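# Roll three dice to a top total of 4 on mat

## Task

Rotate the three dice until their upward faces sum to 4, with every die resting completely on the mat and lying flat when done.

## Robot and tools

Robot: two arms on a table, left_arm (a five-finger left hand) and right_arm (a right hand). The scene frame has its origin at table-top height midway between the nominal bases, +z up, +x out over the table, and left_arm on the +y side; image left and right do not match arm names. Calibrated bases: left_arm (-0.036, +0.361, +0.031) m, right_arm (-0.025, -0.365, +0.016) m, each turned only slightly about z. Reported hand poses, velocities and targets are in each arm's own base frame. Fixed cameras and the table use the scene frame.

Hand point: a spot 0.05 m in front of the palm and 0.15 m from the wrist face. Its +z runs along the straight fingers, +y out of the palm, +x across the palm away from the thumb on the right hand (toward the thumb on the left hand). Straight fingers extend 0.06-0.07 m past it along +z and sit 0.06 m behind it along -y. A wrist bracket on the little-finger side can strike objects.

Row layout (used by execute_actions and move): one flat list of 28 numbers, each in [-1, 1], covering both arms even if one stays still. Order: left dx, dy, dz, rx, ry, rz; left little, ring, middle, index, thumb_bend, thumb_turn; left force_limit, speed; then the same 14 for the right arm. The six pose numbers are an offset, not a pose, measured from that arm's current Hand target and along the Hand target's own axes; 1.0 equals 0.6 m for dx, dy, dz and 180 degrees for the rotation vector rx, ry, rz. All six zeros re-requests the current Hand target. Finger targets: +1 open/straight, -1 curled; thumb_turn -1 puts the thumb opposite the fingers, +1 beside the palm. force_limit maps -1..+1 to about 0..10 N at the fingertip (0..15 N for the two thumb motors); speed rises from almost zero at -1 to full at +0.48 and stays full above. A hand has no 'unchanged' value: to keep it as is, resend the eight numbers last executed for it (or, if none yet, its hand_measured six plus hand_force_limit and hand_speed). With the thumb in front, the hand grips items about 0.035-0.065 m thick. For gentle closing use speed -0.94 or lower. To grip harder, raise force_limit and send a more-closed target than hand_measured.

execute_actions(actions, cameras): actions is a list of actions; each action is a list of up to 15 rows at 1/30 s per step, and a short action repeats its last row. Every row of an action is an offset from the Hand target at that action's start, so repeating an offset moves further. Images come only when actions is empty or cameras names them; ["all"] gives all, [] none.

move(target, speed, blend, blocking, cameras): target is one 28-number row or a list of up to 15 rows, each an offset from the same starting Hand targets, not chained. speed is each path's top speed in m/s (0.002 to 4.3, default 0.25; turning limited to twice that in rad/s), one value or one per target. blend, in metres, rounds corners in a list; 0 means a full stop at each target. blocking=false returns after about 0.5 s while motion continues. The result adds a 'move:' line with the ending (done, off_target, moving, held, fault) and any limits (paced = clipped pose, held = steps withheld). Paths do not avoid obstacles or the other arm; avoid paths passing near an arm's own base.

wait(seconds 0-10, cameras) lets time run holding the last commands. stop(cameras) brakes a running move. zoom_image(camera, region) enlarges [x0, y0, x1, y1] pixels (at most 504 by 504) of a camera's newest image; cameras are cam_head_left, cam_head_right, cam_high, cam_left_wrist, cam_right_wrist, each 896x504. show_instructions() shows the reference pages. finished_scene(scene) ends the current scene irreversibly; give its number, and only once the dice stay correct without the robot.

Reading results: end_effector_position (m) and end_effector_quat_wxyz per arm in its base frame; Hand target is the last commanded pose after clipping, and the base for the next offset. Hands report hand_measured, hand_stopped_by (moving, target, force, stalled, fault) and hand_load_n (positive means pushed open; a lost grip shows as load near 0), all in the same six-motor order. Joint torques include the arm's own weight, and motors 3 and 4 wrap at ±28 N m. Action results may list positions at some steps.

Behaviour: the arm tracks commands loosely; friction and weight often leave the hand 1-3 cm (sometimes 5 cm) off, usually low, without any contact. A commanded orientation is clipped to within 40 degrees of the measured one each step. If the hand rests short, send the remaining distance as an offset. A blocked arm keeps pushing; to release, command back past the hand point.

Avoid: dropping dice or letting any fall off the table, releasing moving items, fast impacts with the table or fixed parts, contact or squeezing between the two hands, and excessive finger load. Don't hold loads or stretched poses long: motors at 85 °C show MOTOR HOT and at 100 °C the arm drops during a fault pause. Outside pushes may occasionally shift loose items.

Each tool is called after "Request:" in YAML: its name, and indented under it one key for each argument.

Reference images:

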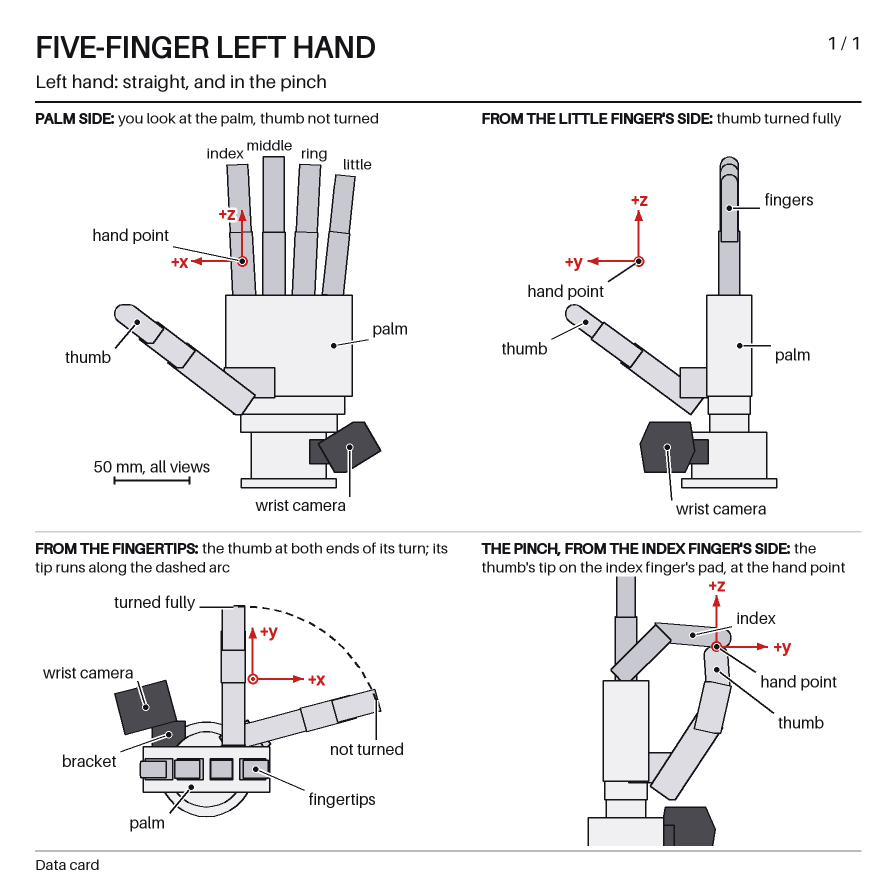

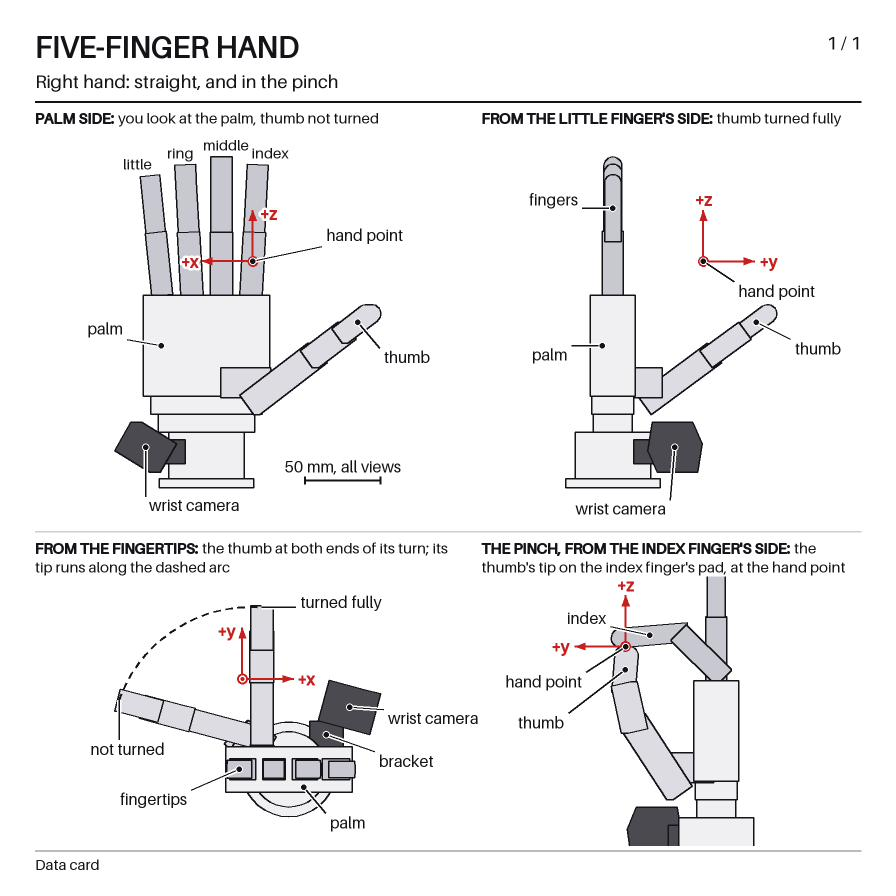

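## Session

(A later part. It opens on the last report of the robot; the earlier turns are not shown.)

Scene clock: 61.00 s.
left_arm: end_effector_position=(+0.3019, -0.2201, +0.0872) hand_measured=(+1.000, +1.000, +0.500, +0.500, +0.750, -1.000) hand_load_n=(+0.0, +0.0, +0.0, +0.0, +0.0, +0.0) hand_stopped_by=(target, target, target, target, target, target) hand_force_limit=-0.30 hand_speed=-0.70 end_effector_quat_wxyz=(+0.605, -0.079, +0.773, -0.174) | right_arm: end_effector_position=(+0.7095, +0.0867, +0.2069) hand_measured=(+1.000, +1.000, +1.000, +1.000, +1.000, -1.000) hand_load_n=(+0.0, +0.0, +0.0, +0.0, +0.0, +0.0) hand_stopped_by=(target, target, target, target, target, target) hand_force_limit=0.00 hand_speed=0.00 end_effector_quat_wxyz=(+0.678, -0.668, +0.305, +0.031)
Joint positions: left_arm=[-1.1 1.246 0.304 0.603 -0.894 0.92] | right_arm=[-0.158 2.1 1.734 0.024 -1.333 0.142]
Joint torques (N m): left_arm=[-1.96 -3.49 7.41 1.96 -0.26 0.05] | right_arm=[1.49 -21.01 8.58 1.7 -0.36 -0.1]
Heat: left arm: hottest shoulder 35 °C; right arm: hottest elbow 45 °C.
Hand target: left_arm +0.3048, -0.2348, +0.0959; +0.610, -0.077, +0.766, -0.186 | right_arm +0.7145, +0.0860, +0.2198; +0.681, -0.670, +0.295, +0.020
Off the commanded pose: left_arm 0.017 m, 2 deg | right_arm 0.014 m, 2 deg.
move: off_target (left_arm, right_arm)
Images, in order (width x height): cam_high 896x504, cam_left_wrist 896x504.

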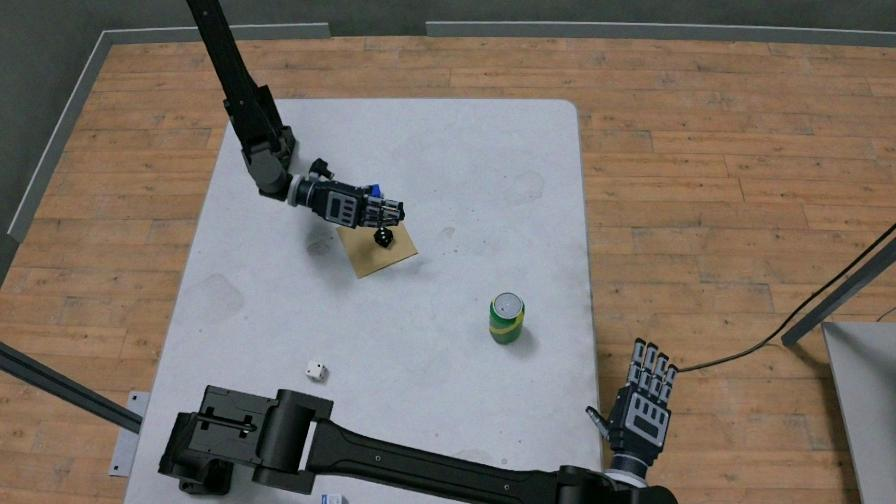

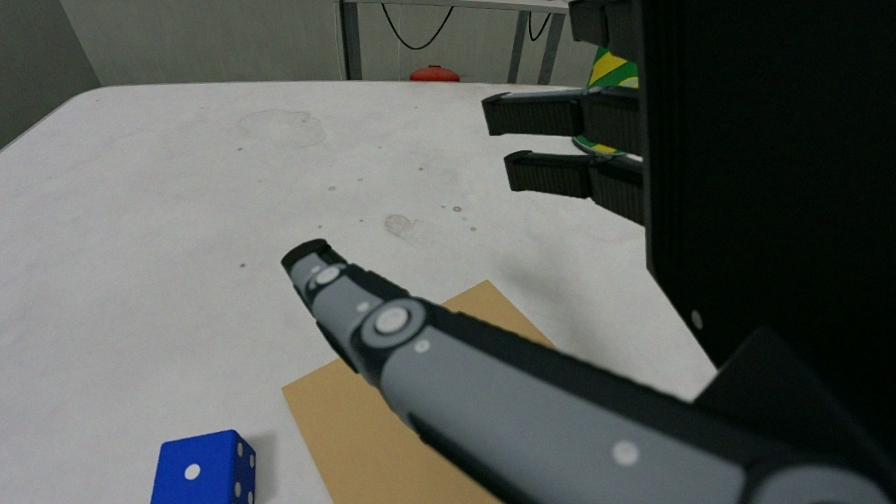

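Request:
move:
  target:
    - [0.0127,-0.033,0.0052,0,0,0,1,1,0.5,0.5,0.75,-1,-0.3,-0.7, 0,0,0,0,0,0,1,1,1,1,1,-1,0,0]
    - [0.0987,0.003,0.0228,0,0,0,1,1,0.5,0.5,0.75,-1,-0.3,-0.7, 0,0,0,0,0,0,1,1,1,1,1,-1,0,0]
  speed: 0.12
  cameras: ["cam_high","cam_left_wrist","cam_head_left"]

Request:
zoom_image:
  camera: "cam_high"
  region: [320, 170, 440, 290]

Request:
zoom_image:
  camera: "cam_head_left"
  region: [330, 270, 470, 390]

Scene clock: 63.73 s.
left_arm: end_effector_position=(+0.3051, -0.2498, +0.0391) hand_measured=(+1.000, +1.000, +0.500, +0.500, +0.750, -1.000) hand_load_n=(+0.0, +0.0, +0.0, +0.0, +0.0, +0.0) hand_stopped_by=(target, target, target, target, target, target) hand_force_limit=-0.30 hand_speed=-0.70 end_effector_quat_wxyz=(+0.608, -0.080, +0.769, -0.180) | right_arm: end_effector_position=(+0.7095, +0.0867, +0.2069) hand_measured=(+1.000, +1.000, +1.000, +1.000, +1.000, -1.000) hand_load_n=(+0.0, +0.0, +0.0, +0.0, +0.0, +0.0) hand_stopped_by=(target, target, target, target, target, target) hand_force_limit=0.00 hand_speed=0.00 end_effector_quat_wxyz=(+0.678, -0.668, +0.305, +0.031)
Joint positions: left_arm=[-1.138 1.556 0.338 0.887 -0.928 0.912] | right_arm=[-0.158 2.1 1.734 0.024 -1.333 0.142]
Joint torques (N m): left_arm=[-1.73 -5.89 4.12 2.03 -0.26 0.01] | right_arm=[1.61 -21.07 8.61 1.74 -0.36 -0.1]
Heat: left arm: hottest shoulder 35 °C; right arm: hottest elbow 45 °C.
Hand target: left_arm +0.3038, -0.2562, +0.0391; +0.610, -0.077, +0.766, -0.186 | right_arm +0.7145, +0.0860, +0.2198; +0.681, -0.670, +0.295, +0.020
Off the commanded pose: left_arm 0.007 m, 1 deg | right_arm 0.014 m, 2 deg.
move: off_target (right_arm)
Images, in order (width x height): cam_head_left 896x504, cam_high 896x504, cam_left_wrist 896x504.

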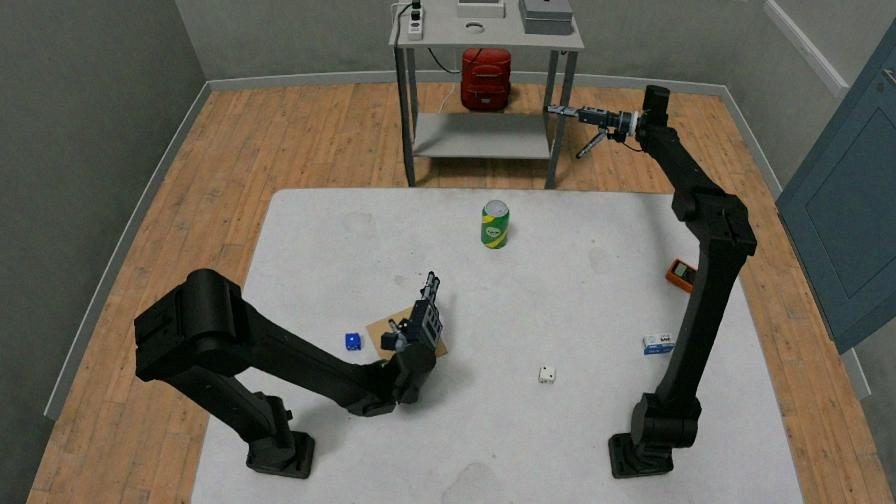

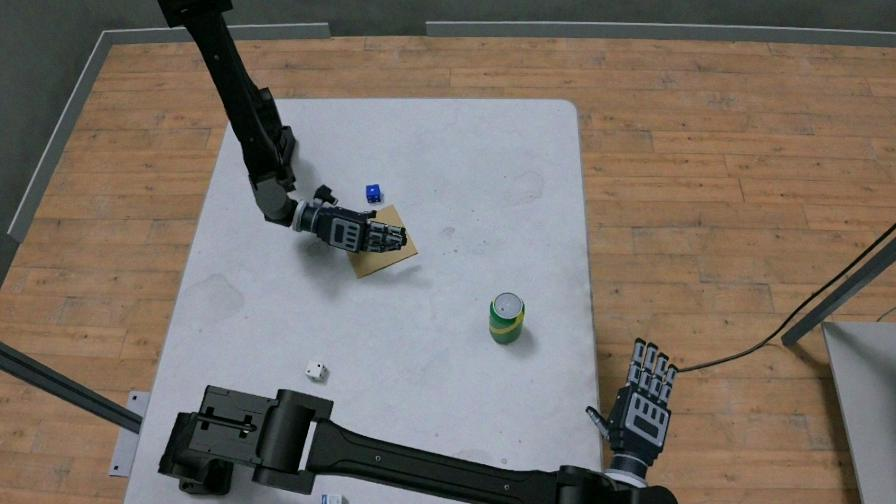

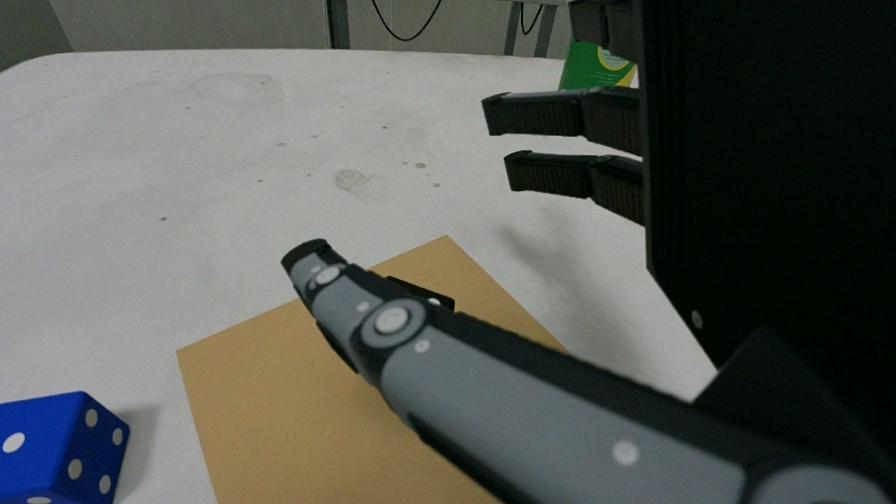

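Scaled by 4.200 from the camera's 896x504 image, which has a finer 1280x720 frame.

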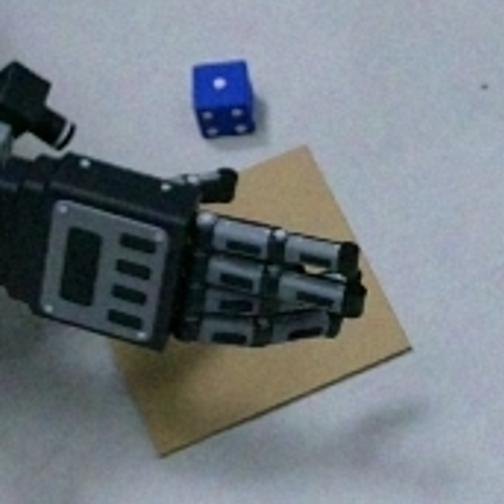

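Scaled by 3.600 from the camera's 896x504 image, which has a finer 1280x720 frame.

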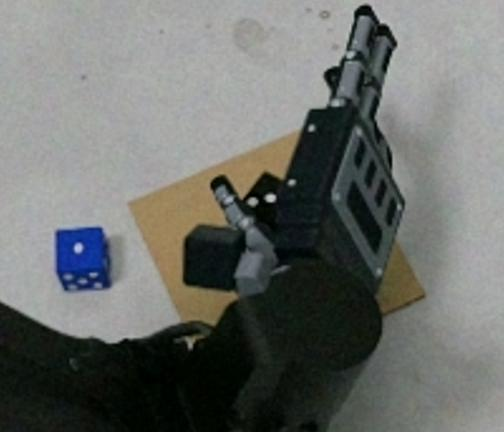

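Request:
move:
  target: [0.0483,0.0332,0.0015,0,0,0,1,1,0.5,0.5,0.75,-1,-0.3,-0.7, 0,0,0,0,0,0,1,1,1,1,1,-1,0,0]
  speed: 0.1
  cameras: ["cam_high","cam_left_wrist","cam_head_left","cam_head_right"]

Request:
zoom_image:
  camera: "cam_left_wrist"
  region: [240, 120, 600, 400]

Request:
zoom_image:
  camera: "cam_head_left"
  region: [330, 270, 470, 390]

Request:
zoom_image:
  camera: "cam_head_right"
  region: [340, 270, 480, 390]

Scene clock: 65.30 s.
left_arm: end_effector_position=(+0.3041, -0.2475, +0.0082) hand_measured=(+1.000, +1.000, +0.500, +0.500, +0.750, -1.000) hand_load_n=(+0.0, +0.0, +0.0, +0.5, +0.0, +0.0) hand_stopped_by=(target, target, target, target, target, target) hand_force_limit=-0.30 hand_speed=-0.70 end_effector_quat_wxyz=(+0.610, -0.083, +0.766, -0.184) | right_arm: end_effector_position=(+0.7095, +0.0867, +0.2069) hand_measured=(+1.000, +1.000, +1.000, +1.000, +1.000, -1.000) hand_load_n=(+0.0, +0.0, +0.0, +0.0, +0.0, +0.0) hand_stopped_by=(target, target, target, target, target, target) hand_force_limit=0.00 hand_speed=0.00 end_effector_quat_wxyz=(+0.678, -0.668, +0.305, +0.031)
Joint positions: left_arm=[-1.138 1.72 0.326 1.075 -0.929 0.912] | right_arm=[-0.158 2.1 1.734 0.024 -1.333 0.142]
Joint torques (N m): left_arm=[-1.79 -6.77 1.92 1.98 -0.25 0] | right_arm=[1.44 -21.07 8.61 1.72 -0.36 -0.1]
Heat: left arm: hottest shoulder 35 °C; right arm: hottest elbow 45 °C.
Hand target: left_arm +0.2998, -0.2482, +0.0051; +0.610, -0.077, +0.766, -0.186 | right_arm +0.7145, +0.0860, +0.2198; +0.681, -0.670, +0.295, +0.020
Off the commanded pose: left_arm 0.005 m, 1 deg | right_arm 0.014 m, 2 deg.
move: off_target (right_arm)
Images, in order (width x height): cam_head_left 896x504, cam_head_right 896x504, cam_high 896x504, cam_left_wrist 896x504.

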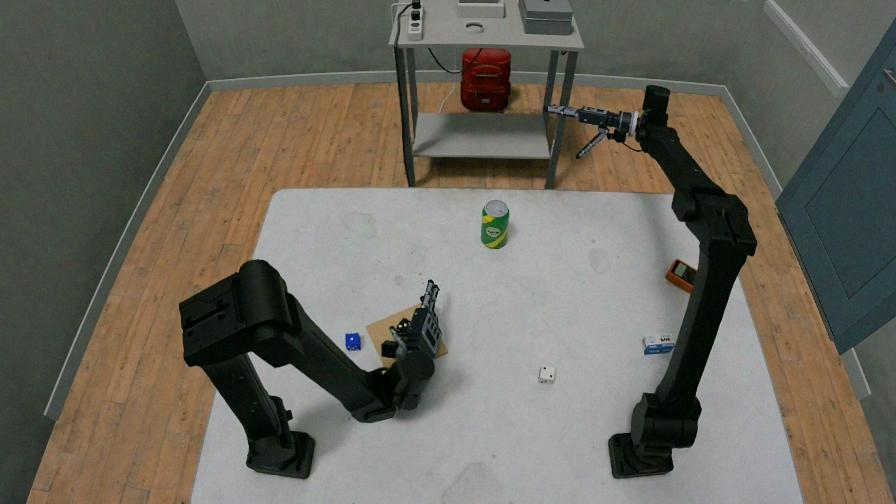

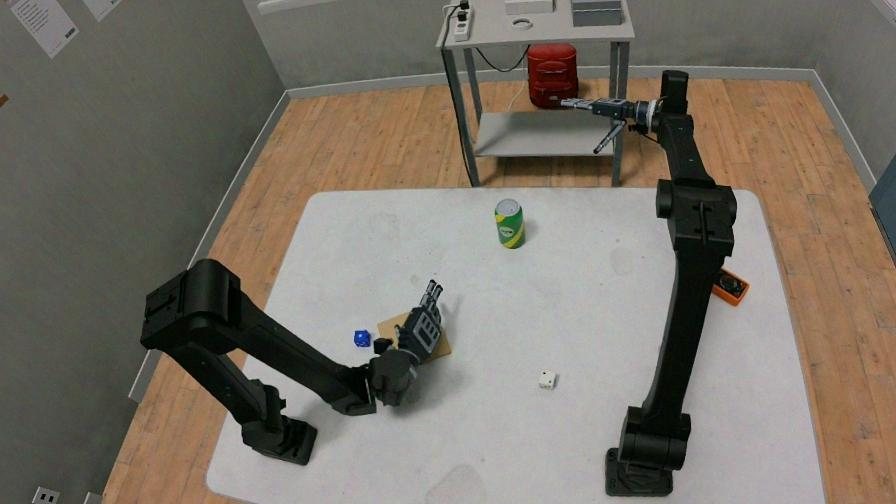

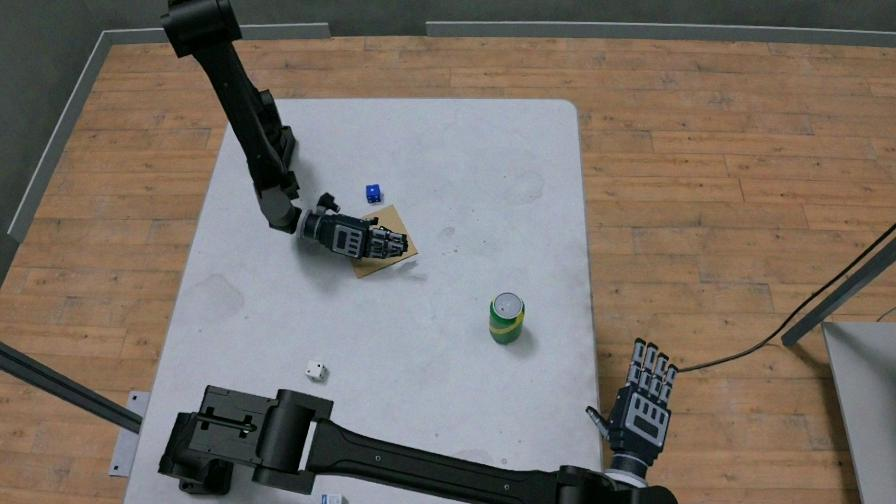

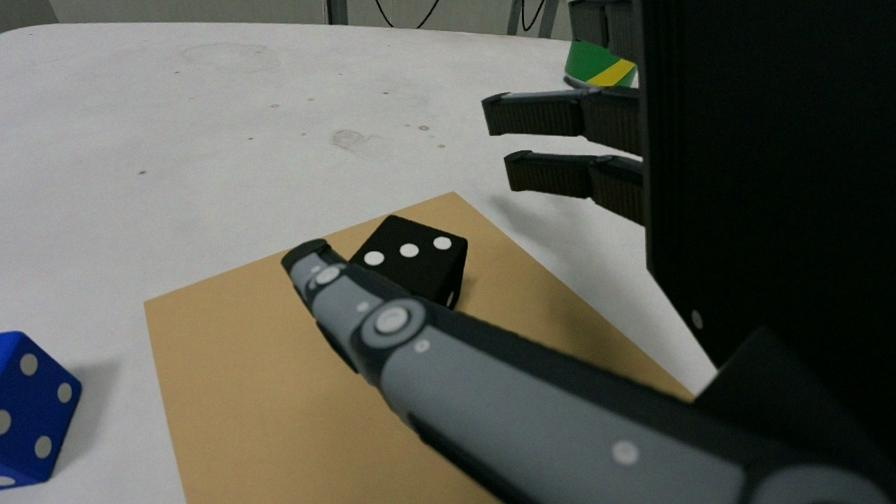

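Scaled by 1.400 from the camera's 896x504 image, which has a finer 1280x720 frame.

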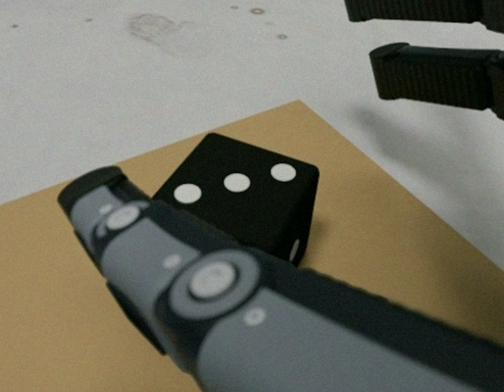

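Scaled by 3.600 from the camera's 896x504 image, which has a finer 1280x720 frame.

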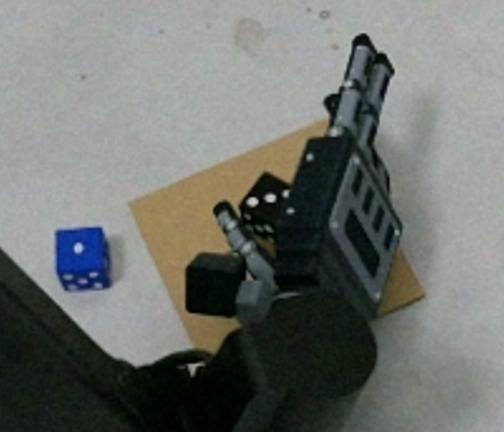

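Scaled by 3.600 from the camera's 896x504 image, which has a finer 1280x720 frame.

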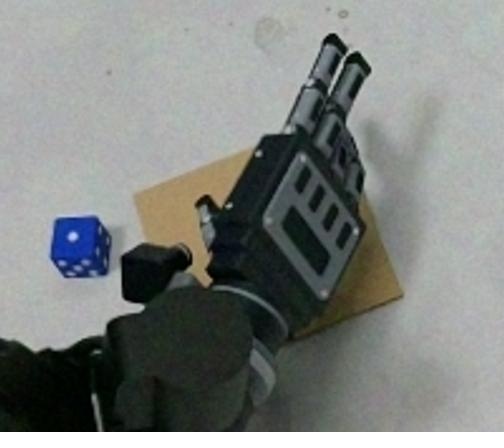

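Request:
move:
  target: [0.0283,0.0214,-0.0006,0,0,0,1,1,0.5,0.5,0.75,-1,-0.3,-0.7,0,0,0,0,0,0,1,1,1,1,1,-1,0,0]
  speed: 0.08
  cameras: ["cam_left_wrist","cam_head_left","cam_high"]

Scene clock: 67.53 s.
left_arm: end_effector_position=(+0.3014, -0.2415, -0.0123) hand_measured=(+1.000, +1.000, +0.500, +0.500, +0.750, -1.000) hand_load_n=(+0.0, +0.0, +0.0, +0.0, +0.0, +0.0) hand_stopped_by=(target, target, target, target, target, target) hand_force_limit=-0.30 hand_speed=-0.70 end_effector_quat_wxyz=(+0.610, -0.083, +0.766, -0.184) | right_arm: end_effector_position=(+0.7095, +0.0867, +0.2069) hand_measured=(+1.000, +1.000, +1.000, +1.000, +1.000, -1.000) hand_load_n=(+0.0, +0.0, +0.0, -0.5, +0.0, +0.0) hand_stopped_by=(target, target, target, target, target, target) hand_force_limit=0.00 hand_speed=0.00 end_effector_quat_wxyz=(+0.678, -0.668, +0.305, +0.031)
Joint positions: left_arm=[-1.138 1.827 0.315 1.192 -0.93 0.912] | right_arm=[-0.158 2.1 1.734 0.024 -1.333 0.142]
Joint torques (N m): left_arm=[-1.9 -6.89 1.09 2 -0.26 0] | right_arm=[1.49 -21.07 8.59 1.74 -0.36 -0.1]
Heat: left arm: hottest shoulder 35 °C; right arm: hottest elbow 46 °C.
Hand target: left_arm +0.2967, -0.2422, -0.0151; +0.610, -0.077, +0.766, -0.186 | right_arm +0.7145, +0.0860, +0.2198; +0.681, -0.670, +0.295, +0.020
Off the commanded pose: left_arm 0.006 m, 1 deg | right_arm 0.014 m, 2 deg.
move: off_target (right_arm)
Images, in order (width x height): cam_head_left 896x504, cam_high 896x504, cam_left_wrist 896x504.

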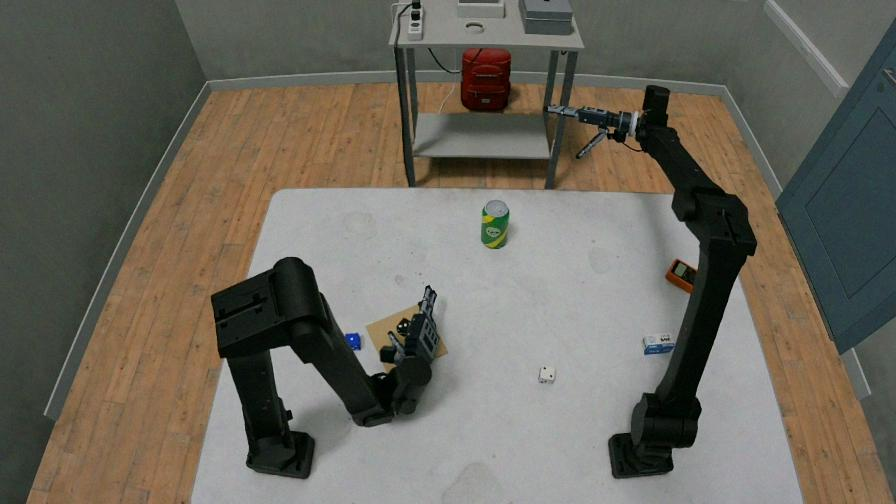

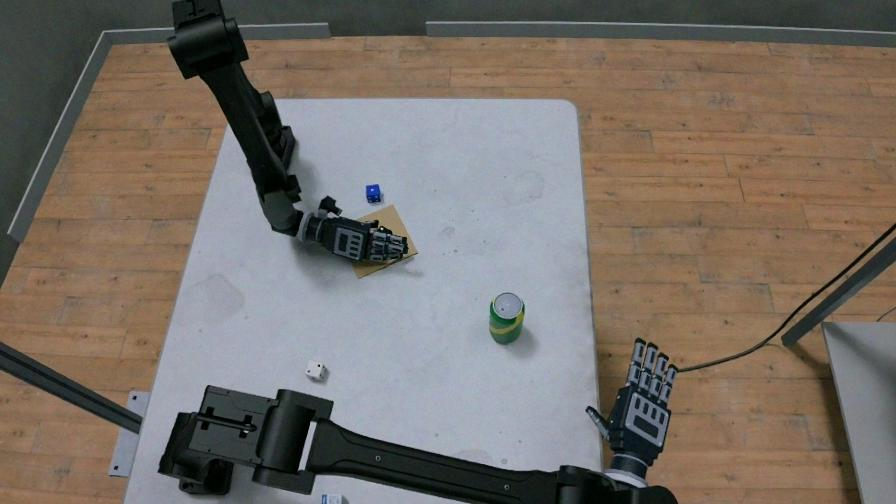

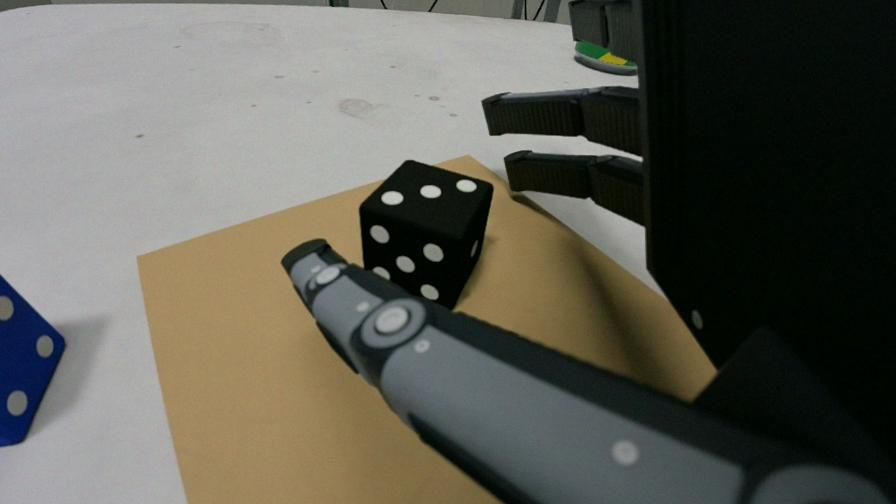

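Request:
move:
  target: [0,-0.0115,-0.01,0,0,0,1,1,0.5,0.5,0.75,-1,-0.3,-0.7,0,0,0,0,0,0,1,1,1,1,1,-1,0,0]
  speed: 0.08
  cameras: ["cam_left_wrist"]

Request:
zoom_image:
  camera: "cam_left_wrist"
  region: [250, 50, 650, 350]

Scene clock: 69.17 s.
left_arm: end_effector_position=(+0.2948, -0.2450, -0.0107) hand_measured=(+1.000, +1.000, +0.500, +0.500, +0.750, -1.000) hand_load_n=(+0.0, +0.0, +0.0, +0.0, +0.0, +0.5) hand_stopped_by=(target, target, target, target, target, target) hand_force_limit=-0.30 hand_speed=-0.70 end_effector_quat_wxyz=(+0.613, -0.081, +0.764, -0.184) | right_arm: end_effector_position=(+0.7095, +0.0867, +0.2069) hand_measured=(+1.000, +1.000, +1.000, +1.000, +1.000, -1.000) hand_load_n=(+0.0, +0.0, +0.0, +0.0, +0.0, +0.0) hand_stopped_by=(target, target, target, target, target, target) hand_force_limit=0.00 hand_speed=0.00 end_effector_quat_wxyz=(+0.678, -0.668, +0.305, +0.031)
Joint positions: left_arm=[-1.167 1.827 0.315 1.193 -0.958 0.912] | right_arm=[-0.158 2.1 1.734 0.024 -1.333 0.142]
Joint torques (N m): left_arm=[-1.96 -9.05 1.42 0.62 -0.24 -0.13] | right_arm=[1.55 -21.07 8.62 1.73 -0.36 -0.1]
Heat: left arm: hottest shoulder 35 °C; right arm: hottest elbow 46 °C.
Hand target: left_arm +0.2902, -0.2475, -0.0113; +0.610, -0.077, +0.766, -0.187 | right_arm +0.7145, +0.0860, +0.2198; +0.681, -0.670, +0.295, +0.020
Off the commanded pose: left_arm 0.005 m, 1 deg | right_arm 0.014 m, 2 deg.
move: off_target (right_arm)
Images, in order (width x height): cam_left_wrist 896x504.

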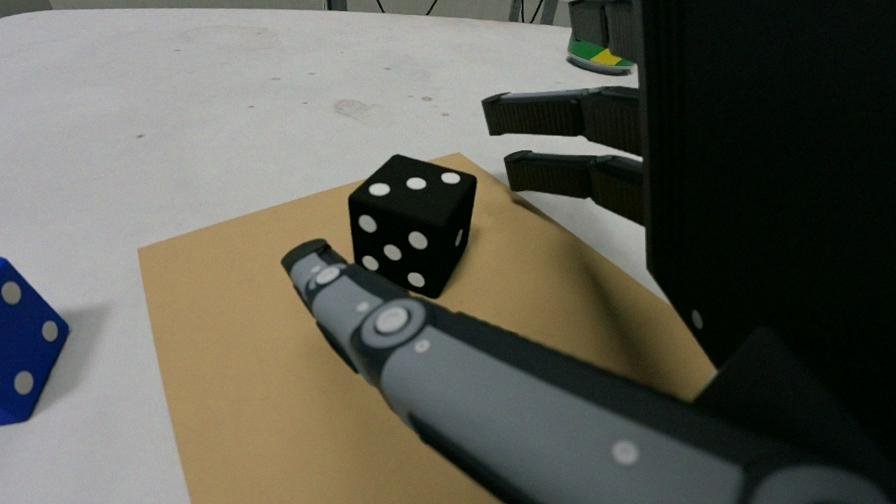

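Scaled by 1.260 from the camera's 896x504 image, which has a finer 1280x720 frame.

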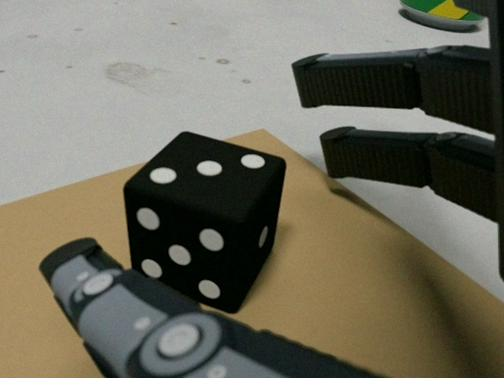

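Request:
move:
  target: [0,-0.004,-0.006,0,0,0,1,1,-0.3,-0.3,0.2,-1,-0.3,-0.9,0,0,0,0,0,0,1,1,1,1,1,-1,0,0]
  speed: 0.08
  cameras: ["cam_left_wrist"]

Scene clock: 71.83 s.
left_arm: end_effector_position=(+0.2906, -0.2454, -0.0120) hand_measured=(+1.000, +1.000, -0.010, -0.020, +0.488, -1.000) hand_load_n=(+0.0, +0.0, +4.0, +3.0, +5.5, -1.0) hand_stopped_by=(target, target, force, force, force, target) hand_force_limit=-0.30 hand_speed=-0.90 end_effector_quat_wxyz=(+0.612, -0.078, +0.766, -0.180) | right_arm: end_effector_position=(+0.7095, +0.0867, +0.2069) hand_measured=(+1.000, +1.000, +1.000, +1.000, +1.000, -1.000) hand_load_n=(+0.0, +0.0, +0.0, +0.0, +0.0, +0.0) hand_stopped_by=(target, target, target, target, target, target) hand_force_limit=0.00 hand_speed=0.00 end_effector_quat_wxyz=(+0.678, -0.668, +0.305, +0.031)
Joint positions: left_arm=[-1.182 1.825 0.315 1.175 -0.972 0.904] | right_arm=[-0.158 2.1 1.734 0.024 -1.333 0.142]
Joint torques (N m): left_arm=[-1.9 -9.82 1.4 0.61 -0.27 -0.13] | right_arm=[1.49 -21.13 8.59 1.74 -0.36 -0.1]
Heat: left arm: hottest shoulder 35 °C; right arm: hottest elbow 46 °C.
Hand target: left_arm +0.2865, -0.2489, -0.0098; +0.610, -0.077, +0.766, -0.186 | right_arm +0.7145, +0.0860, +0.2198; +0.681, -0.670, +0.295, +0.020
Off the commanded pose: left_arm 0.006 m, 1 deg | right_arm 0.014 m, 2 deg.
move: off_target (right_arm)
Images, in order (width x height): cam_left_wrist 896x504.

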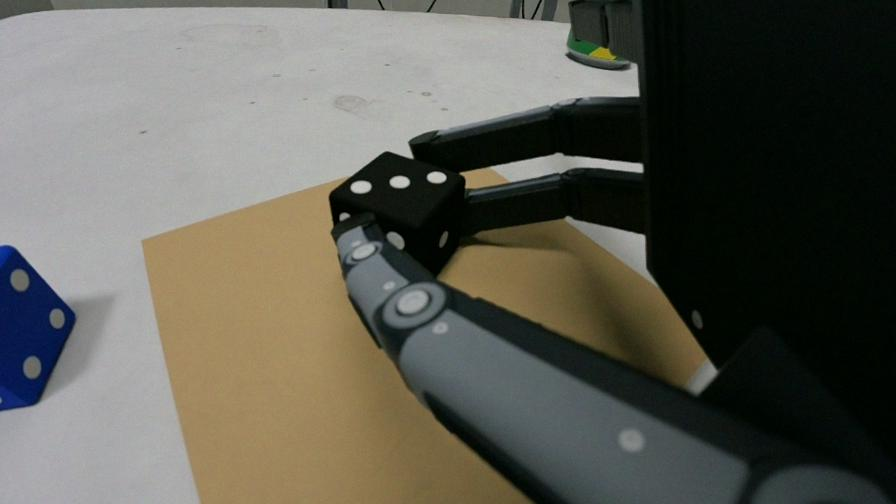

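Request:
move:
  target:
    - [-0.1208,-0.0505,-0.0247,0,0,0,1,1,-0.3,-0.3,0.2,-1,-0.3,-0.9,0,0,0,0,0,0,1,1,1,1,1,-1,0,0]
    - [-0.1359,-0.0568,-0.0278,0,0.219,-0.4495,1,1,-0.3,-0.3,0.2,-1,-0.3,-0.9,0,0,0,0,0,0,1,1,1,1,1,-1,0,0]
  speed: [0.12,0.25]
  blend: [0.02,0]
  cameras: ["cam_left_wrist","cam_high"]

Request:
zoom_image:
  camera: "cam_left_wrist"
  region: [250, 50, 650, 350]

Scene clock: 76.90 s.
left_arm: end_effector_position=(+0.2841, -0.2519, +0.0826) hand_measured=(+1.000, +1.000, -0.010, -0.020, +0.488, -1.000) hand_load_n=(+0.0, +0.0, +4.0, +3.0, +6.0, -1.5) hand_stopped_by=(target, target, force, force, force, target) hand_force_limit=-0.30 hand_speed=-0.90 end_effector_quat_wxyz=(+0.076, -0.476, +0.689, -0.541) | right_arm: end_effector_position=(+0.7095, +0.0867, +0.2069) hand_measured=(+1.000, +1.000, +1.000, +1.000, +1.000, -1.000) hand_load_n=(+0.0, +0.0, +0.0, +0.0, +0.0, +0.0) hand_stopped_by=(target, target, target, target, target, target) hand_force_limit=0.00 hand_speed=0.00 end_effector_quat_wxyz=(+0.678, -0.668, +0.305, +0.031)
Joint positions: left_arm=[-0.419 1.048 0.288 0.312 0.372 -0.293] | right_arm=[-0.158 2.1 1.734 0.024 -1.333 0.142]
Joint torques (N m): left_arm=[0.67 -2.08 5.91 2.25 0.36 -0.16] | right_arm=[1.49 -21.01 8.59 1.73 -0.36 -0.1]
Heat: left arm: hottest shoulder 35 °C; right arm: hottest elbow 46 °C.
Hand target: left_arm +0.2864, -0.2488, +0.0801; +0.076, -0.484, +0.682, -0.543 | right_arm +0.7145, +0.0860, +0.2198; +0.681, -0.670, +0.295, +0.020
Off the commanded pose: left_arm 0.005 m, 1 deg | right_arm 0.014 m, 2 deg.
move: off_target (right_arm)
Images, in order (width x height): cam_high 896x504, cam_left_wrist 896x504.

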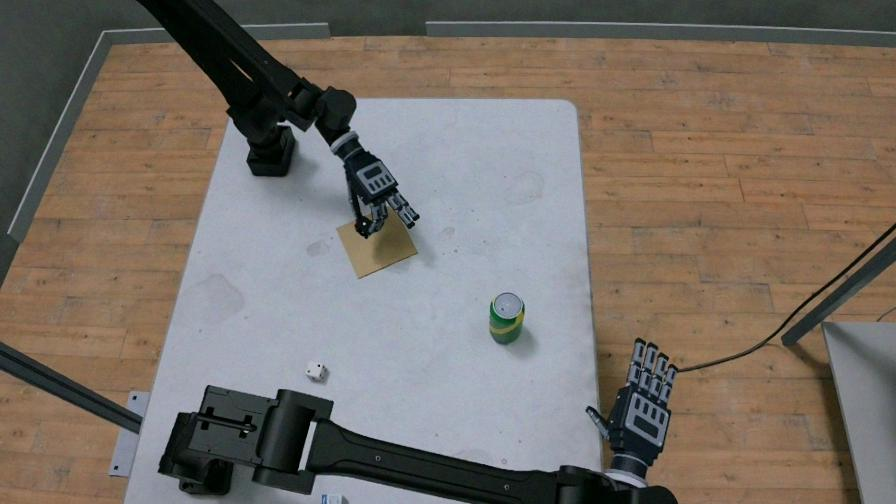

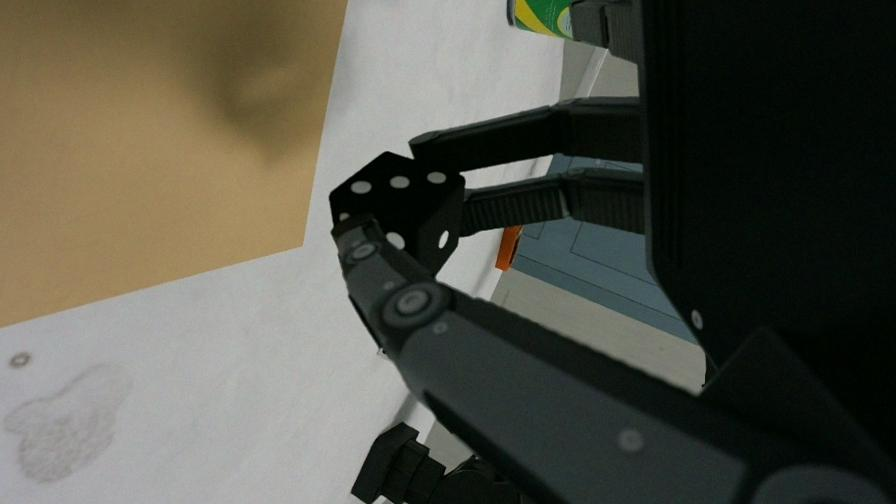

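Scaled by 1.260 from the camera's 896x504 image, which has a finer 1280x720 frame.

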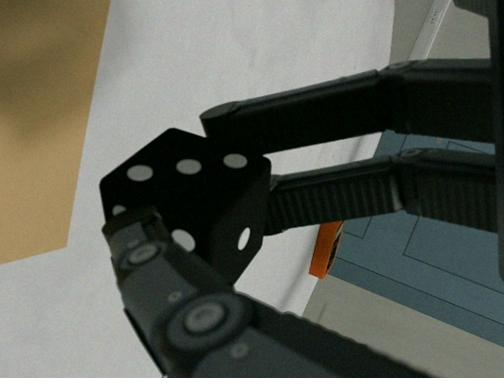

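Request:
move:
  target: [-0.0674,0.0672,0.0866,0,0,0,1,1,-0.3,-0.3,0.2,-1,-0.3,-0.9,0,0,0,0,0,0,1,1,1,1,1,-1,0,0]
  speed: 0.12
  cameras: ["cam_left_wrist","cam_high"]

Request:
zoom_image:
  camera: "cam_high"
  region: [330, 160, 450, 280]

Scene clock: 79.73 s.
left_arm: end_effector_position=(+0.3079, -0.2577, +0.0090) hand_measured=(+1.000, +1.000, -0.010, -0.020, +0.488, -1.000) hand_load_n=(-0.5, +0.0, +5.0, +1.5, +5.0, +0.5) hand_stopped_by=(target, target, force, force, force, target) hand_force_limit=-0.30 hand_speed=-0.90 end_effector_quat_wxyz=(+0.069, -0.481, +0.687, -0.539) | right_arm: end_effector_position=(+0.7095, +0.0867, +0.2069) hand_measured=(+1.000, +1.000, +1.000, +1.000, +1.000, -1.000) hand_load_n=(+0.0, +0.0, +0.0, +0.0, +0.0, +0.0) hand_stopped_by=(target, target, target, target, target, target) hand_force_limit=0.00 hand_speed=0.00 end_effector_quat_wxyz=(+0.678, -0.668, +0.305, +0.031)
Joint positions: left_arm=[-0.397 1.486 0.281 0.746 0.395 -0.295] | right_arm=[-0.158 2.1 1.734 0.024 -1.333 0.142]
Joint torques (N m): left_arm=[0.67 -5.13 4.74 2.15 0.21 -0.1] | right_arm=[1.55 -21.13 8.61 1.72 -0.36 -0.11]
Heat: left arm: hottest shoulder 35 °C; right arm: hottest elbow 46 °C.
Hand target: left_arm +0.3171, -0.2558, +0.0096; +0.076, -0.484, +0.682, -0.544 | right_arm +0.7145, +0.0860, +0.2198; +0.681, -0.670, +0.295, +0.020
Off the commanded pose: left_arm 0.009 m, 1 deg | right_arm 0.014 m, 2 deg.
move: off_target (right_arm)
Images, in order (width x height): cam_high 896x504, cam_left_wrist 896x504.

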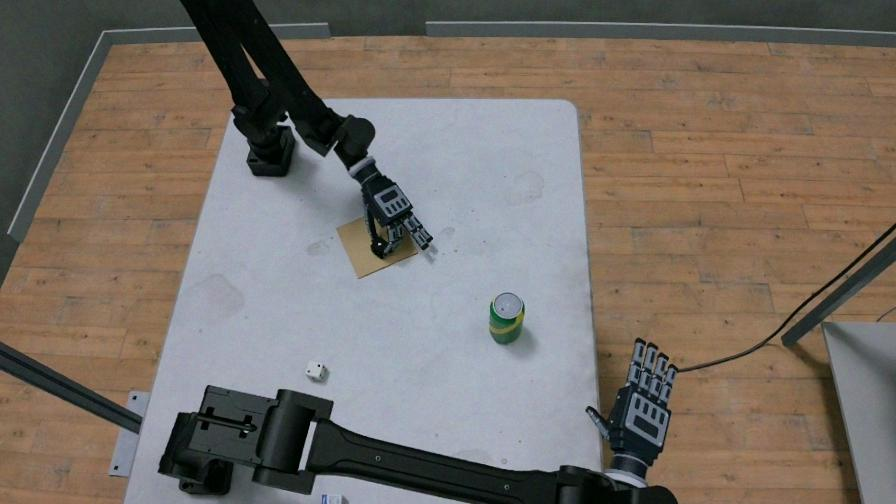

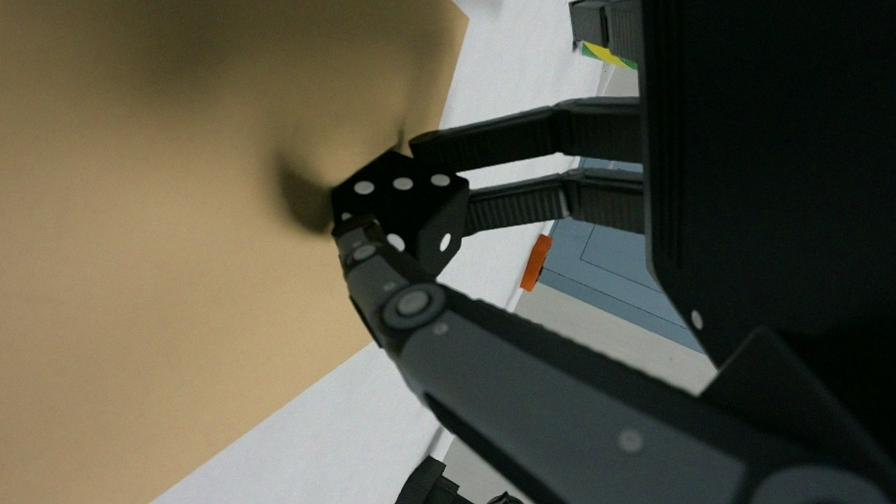

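Scaled by 4.200 from the camera's 896x504 image, which has a finer 1280x720 frame.

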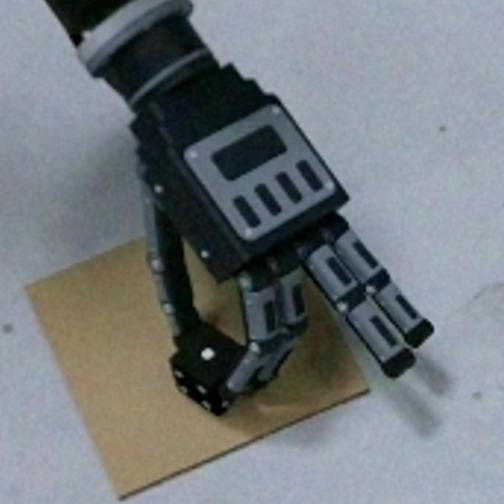

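Request:
move:
  target: [-0.0063,0.0122,0.006,0,0,0,1,1,-0.3,-0.3,0.2,-1,-0.3,-0.9,0,0,0,0,0,0,1,1,1,1,1,-1,0,0]
  speed: 0.05
  cameras: ["cam_left_wrist","cam_high"]

Request:
zoom_image:
  camera: "cam_high"
  region: [330, 160, 450, 280]

Scene clock: 82.53 s.
left_arm: end_effector_position=(+0.3112, -0.2604, +0.0085) hand_measured=(+1.000, +1.000, -0.010, -0.020, +0.488, -1.000) hand_load_n=(+0.0, +0.0, +4.5, +2.5, +4.0, +1.5) hand_stopped_by=(target, target, force, force, force, target) hand_force_limit=-0.30 hand_speed=-0.90 end_effector_quat_wxyz=(+0.071, -0.477, +0.682, -0.550) | right_arm: end_effector_position=(+0.7095, +0.0867, +0.2069) hand_measured=(+1.000, +1.000, +1.000, +1.000, +1.000, -1.000) hand_load_n=(+0.0, +0.0, +0.0, +0.0, +0.0, +0.0) hand_stopped_by=(target, target, target, target, target, target) hand_force_limit=0.00 hand_speed=0.00 end_effector_quat_wxyz=(+0.678, -0.668, +0.305, +0.031)
Joint positions: left_arm=[-0.397 1.522 0.281 0.809 0.4 -0.305] | right_arm=[-0.158 2.1 1.734 0.024 -1.333 0.142]
Joint torques (N m): left_arm=[0.67 -4.07 4.25 1.76 -0.02 -0.03] | right_arm=[1.55 -21.07 8.61 1.74 -0.36 -0.1]
Heat: left arm: hottest shoulder 35 °C; right arm: hottest elbow 47 °C.
Hand target: left_arm +0.3170, -0.2559, +0.0006; +0.076, -0.484, +0.682, -0.544 | right_arm +0.7145, +0.0860, +0.2198; +0.681, -0.670, +0.295, +0.020
Off the commanded pose: left_arm 0.011 m, 1 deg | right_arm 0.014 m, 2 deg.
move: off_target (left_arm, right_arm)
Images, in order (width x height): cam_high 896x504, cam_left_wrist 896x504.

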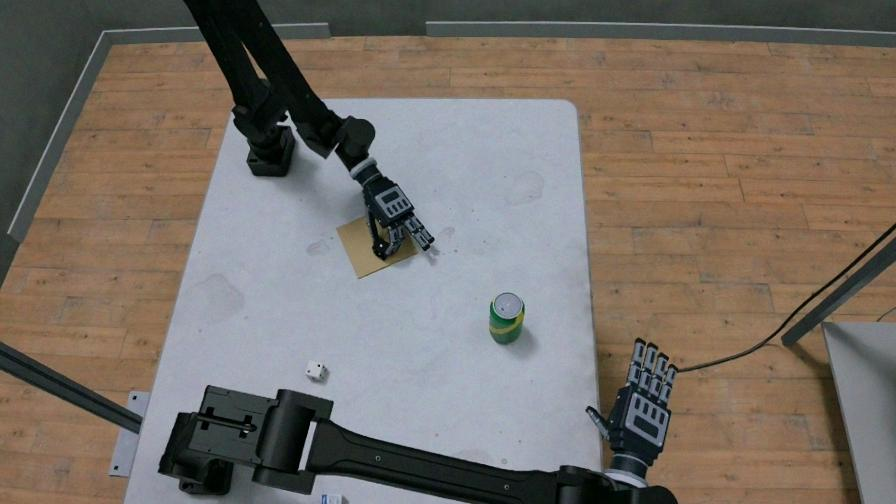

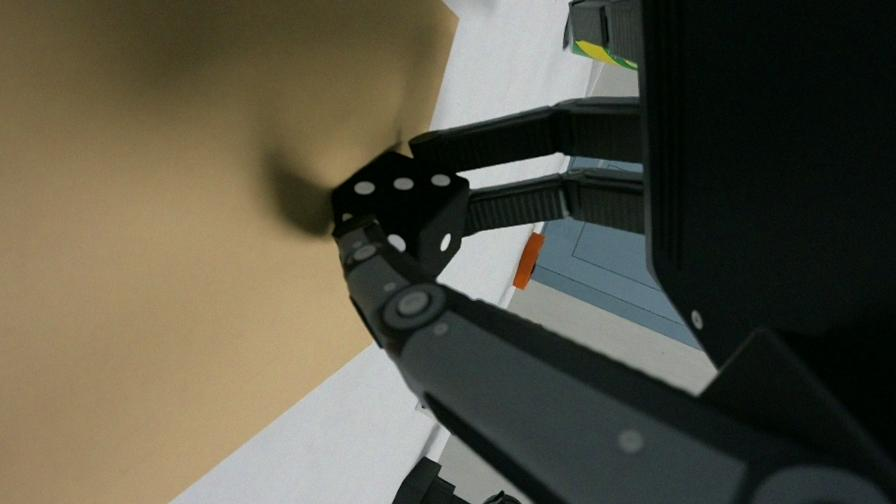

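Scaled by 4.200 from the camera's 896x504 image, which has a finer 1280x720 frame.

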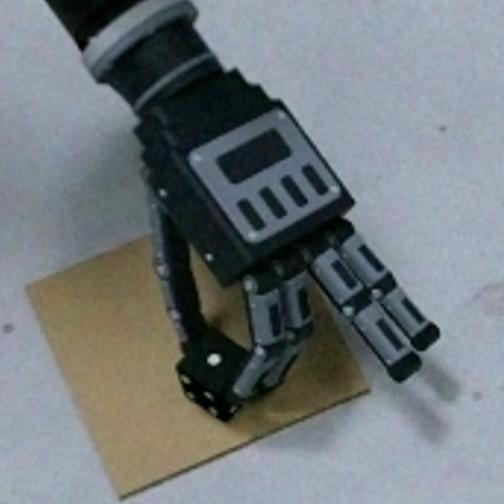

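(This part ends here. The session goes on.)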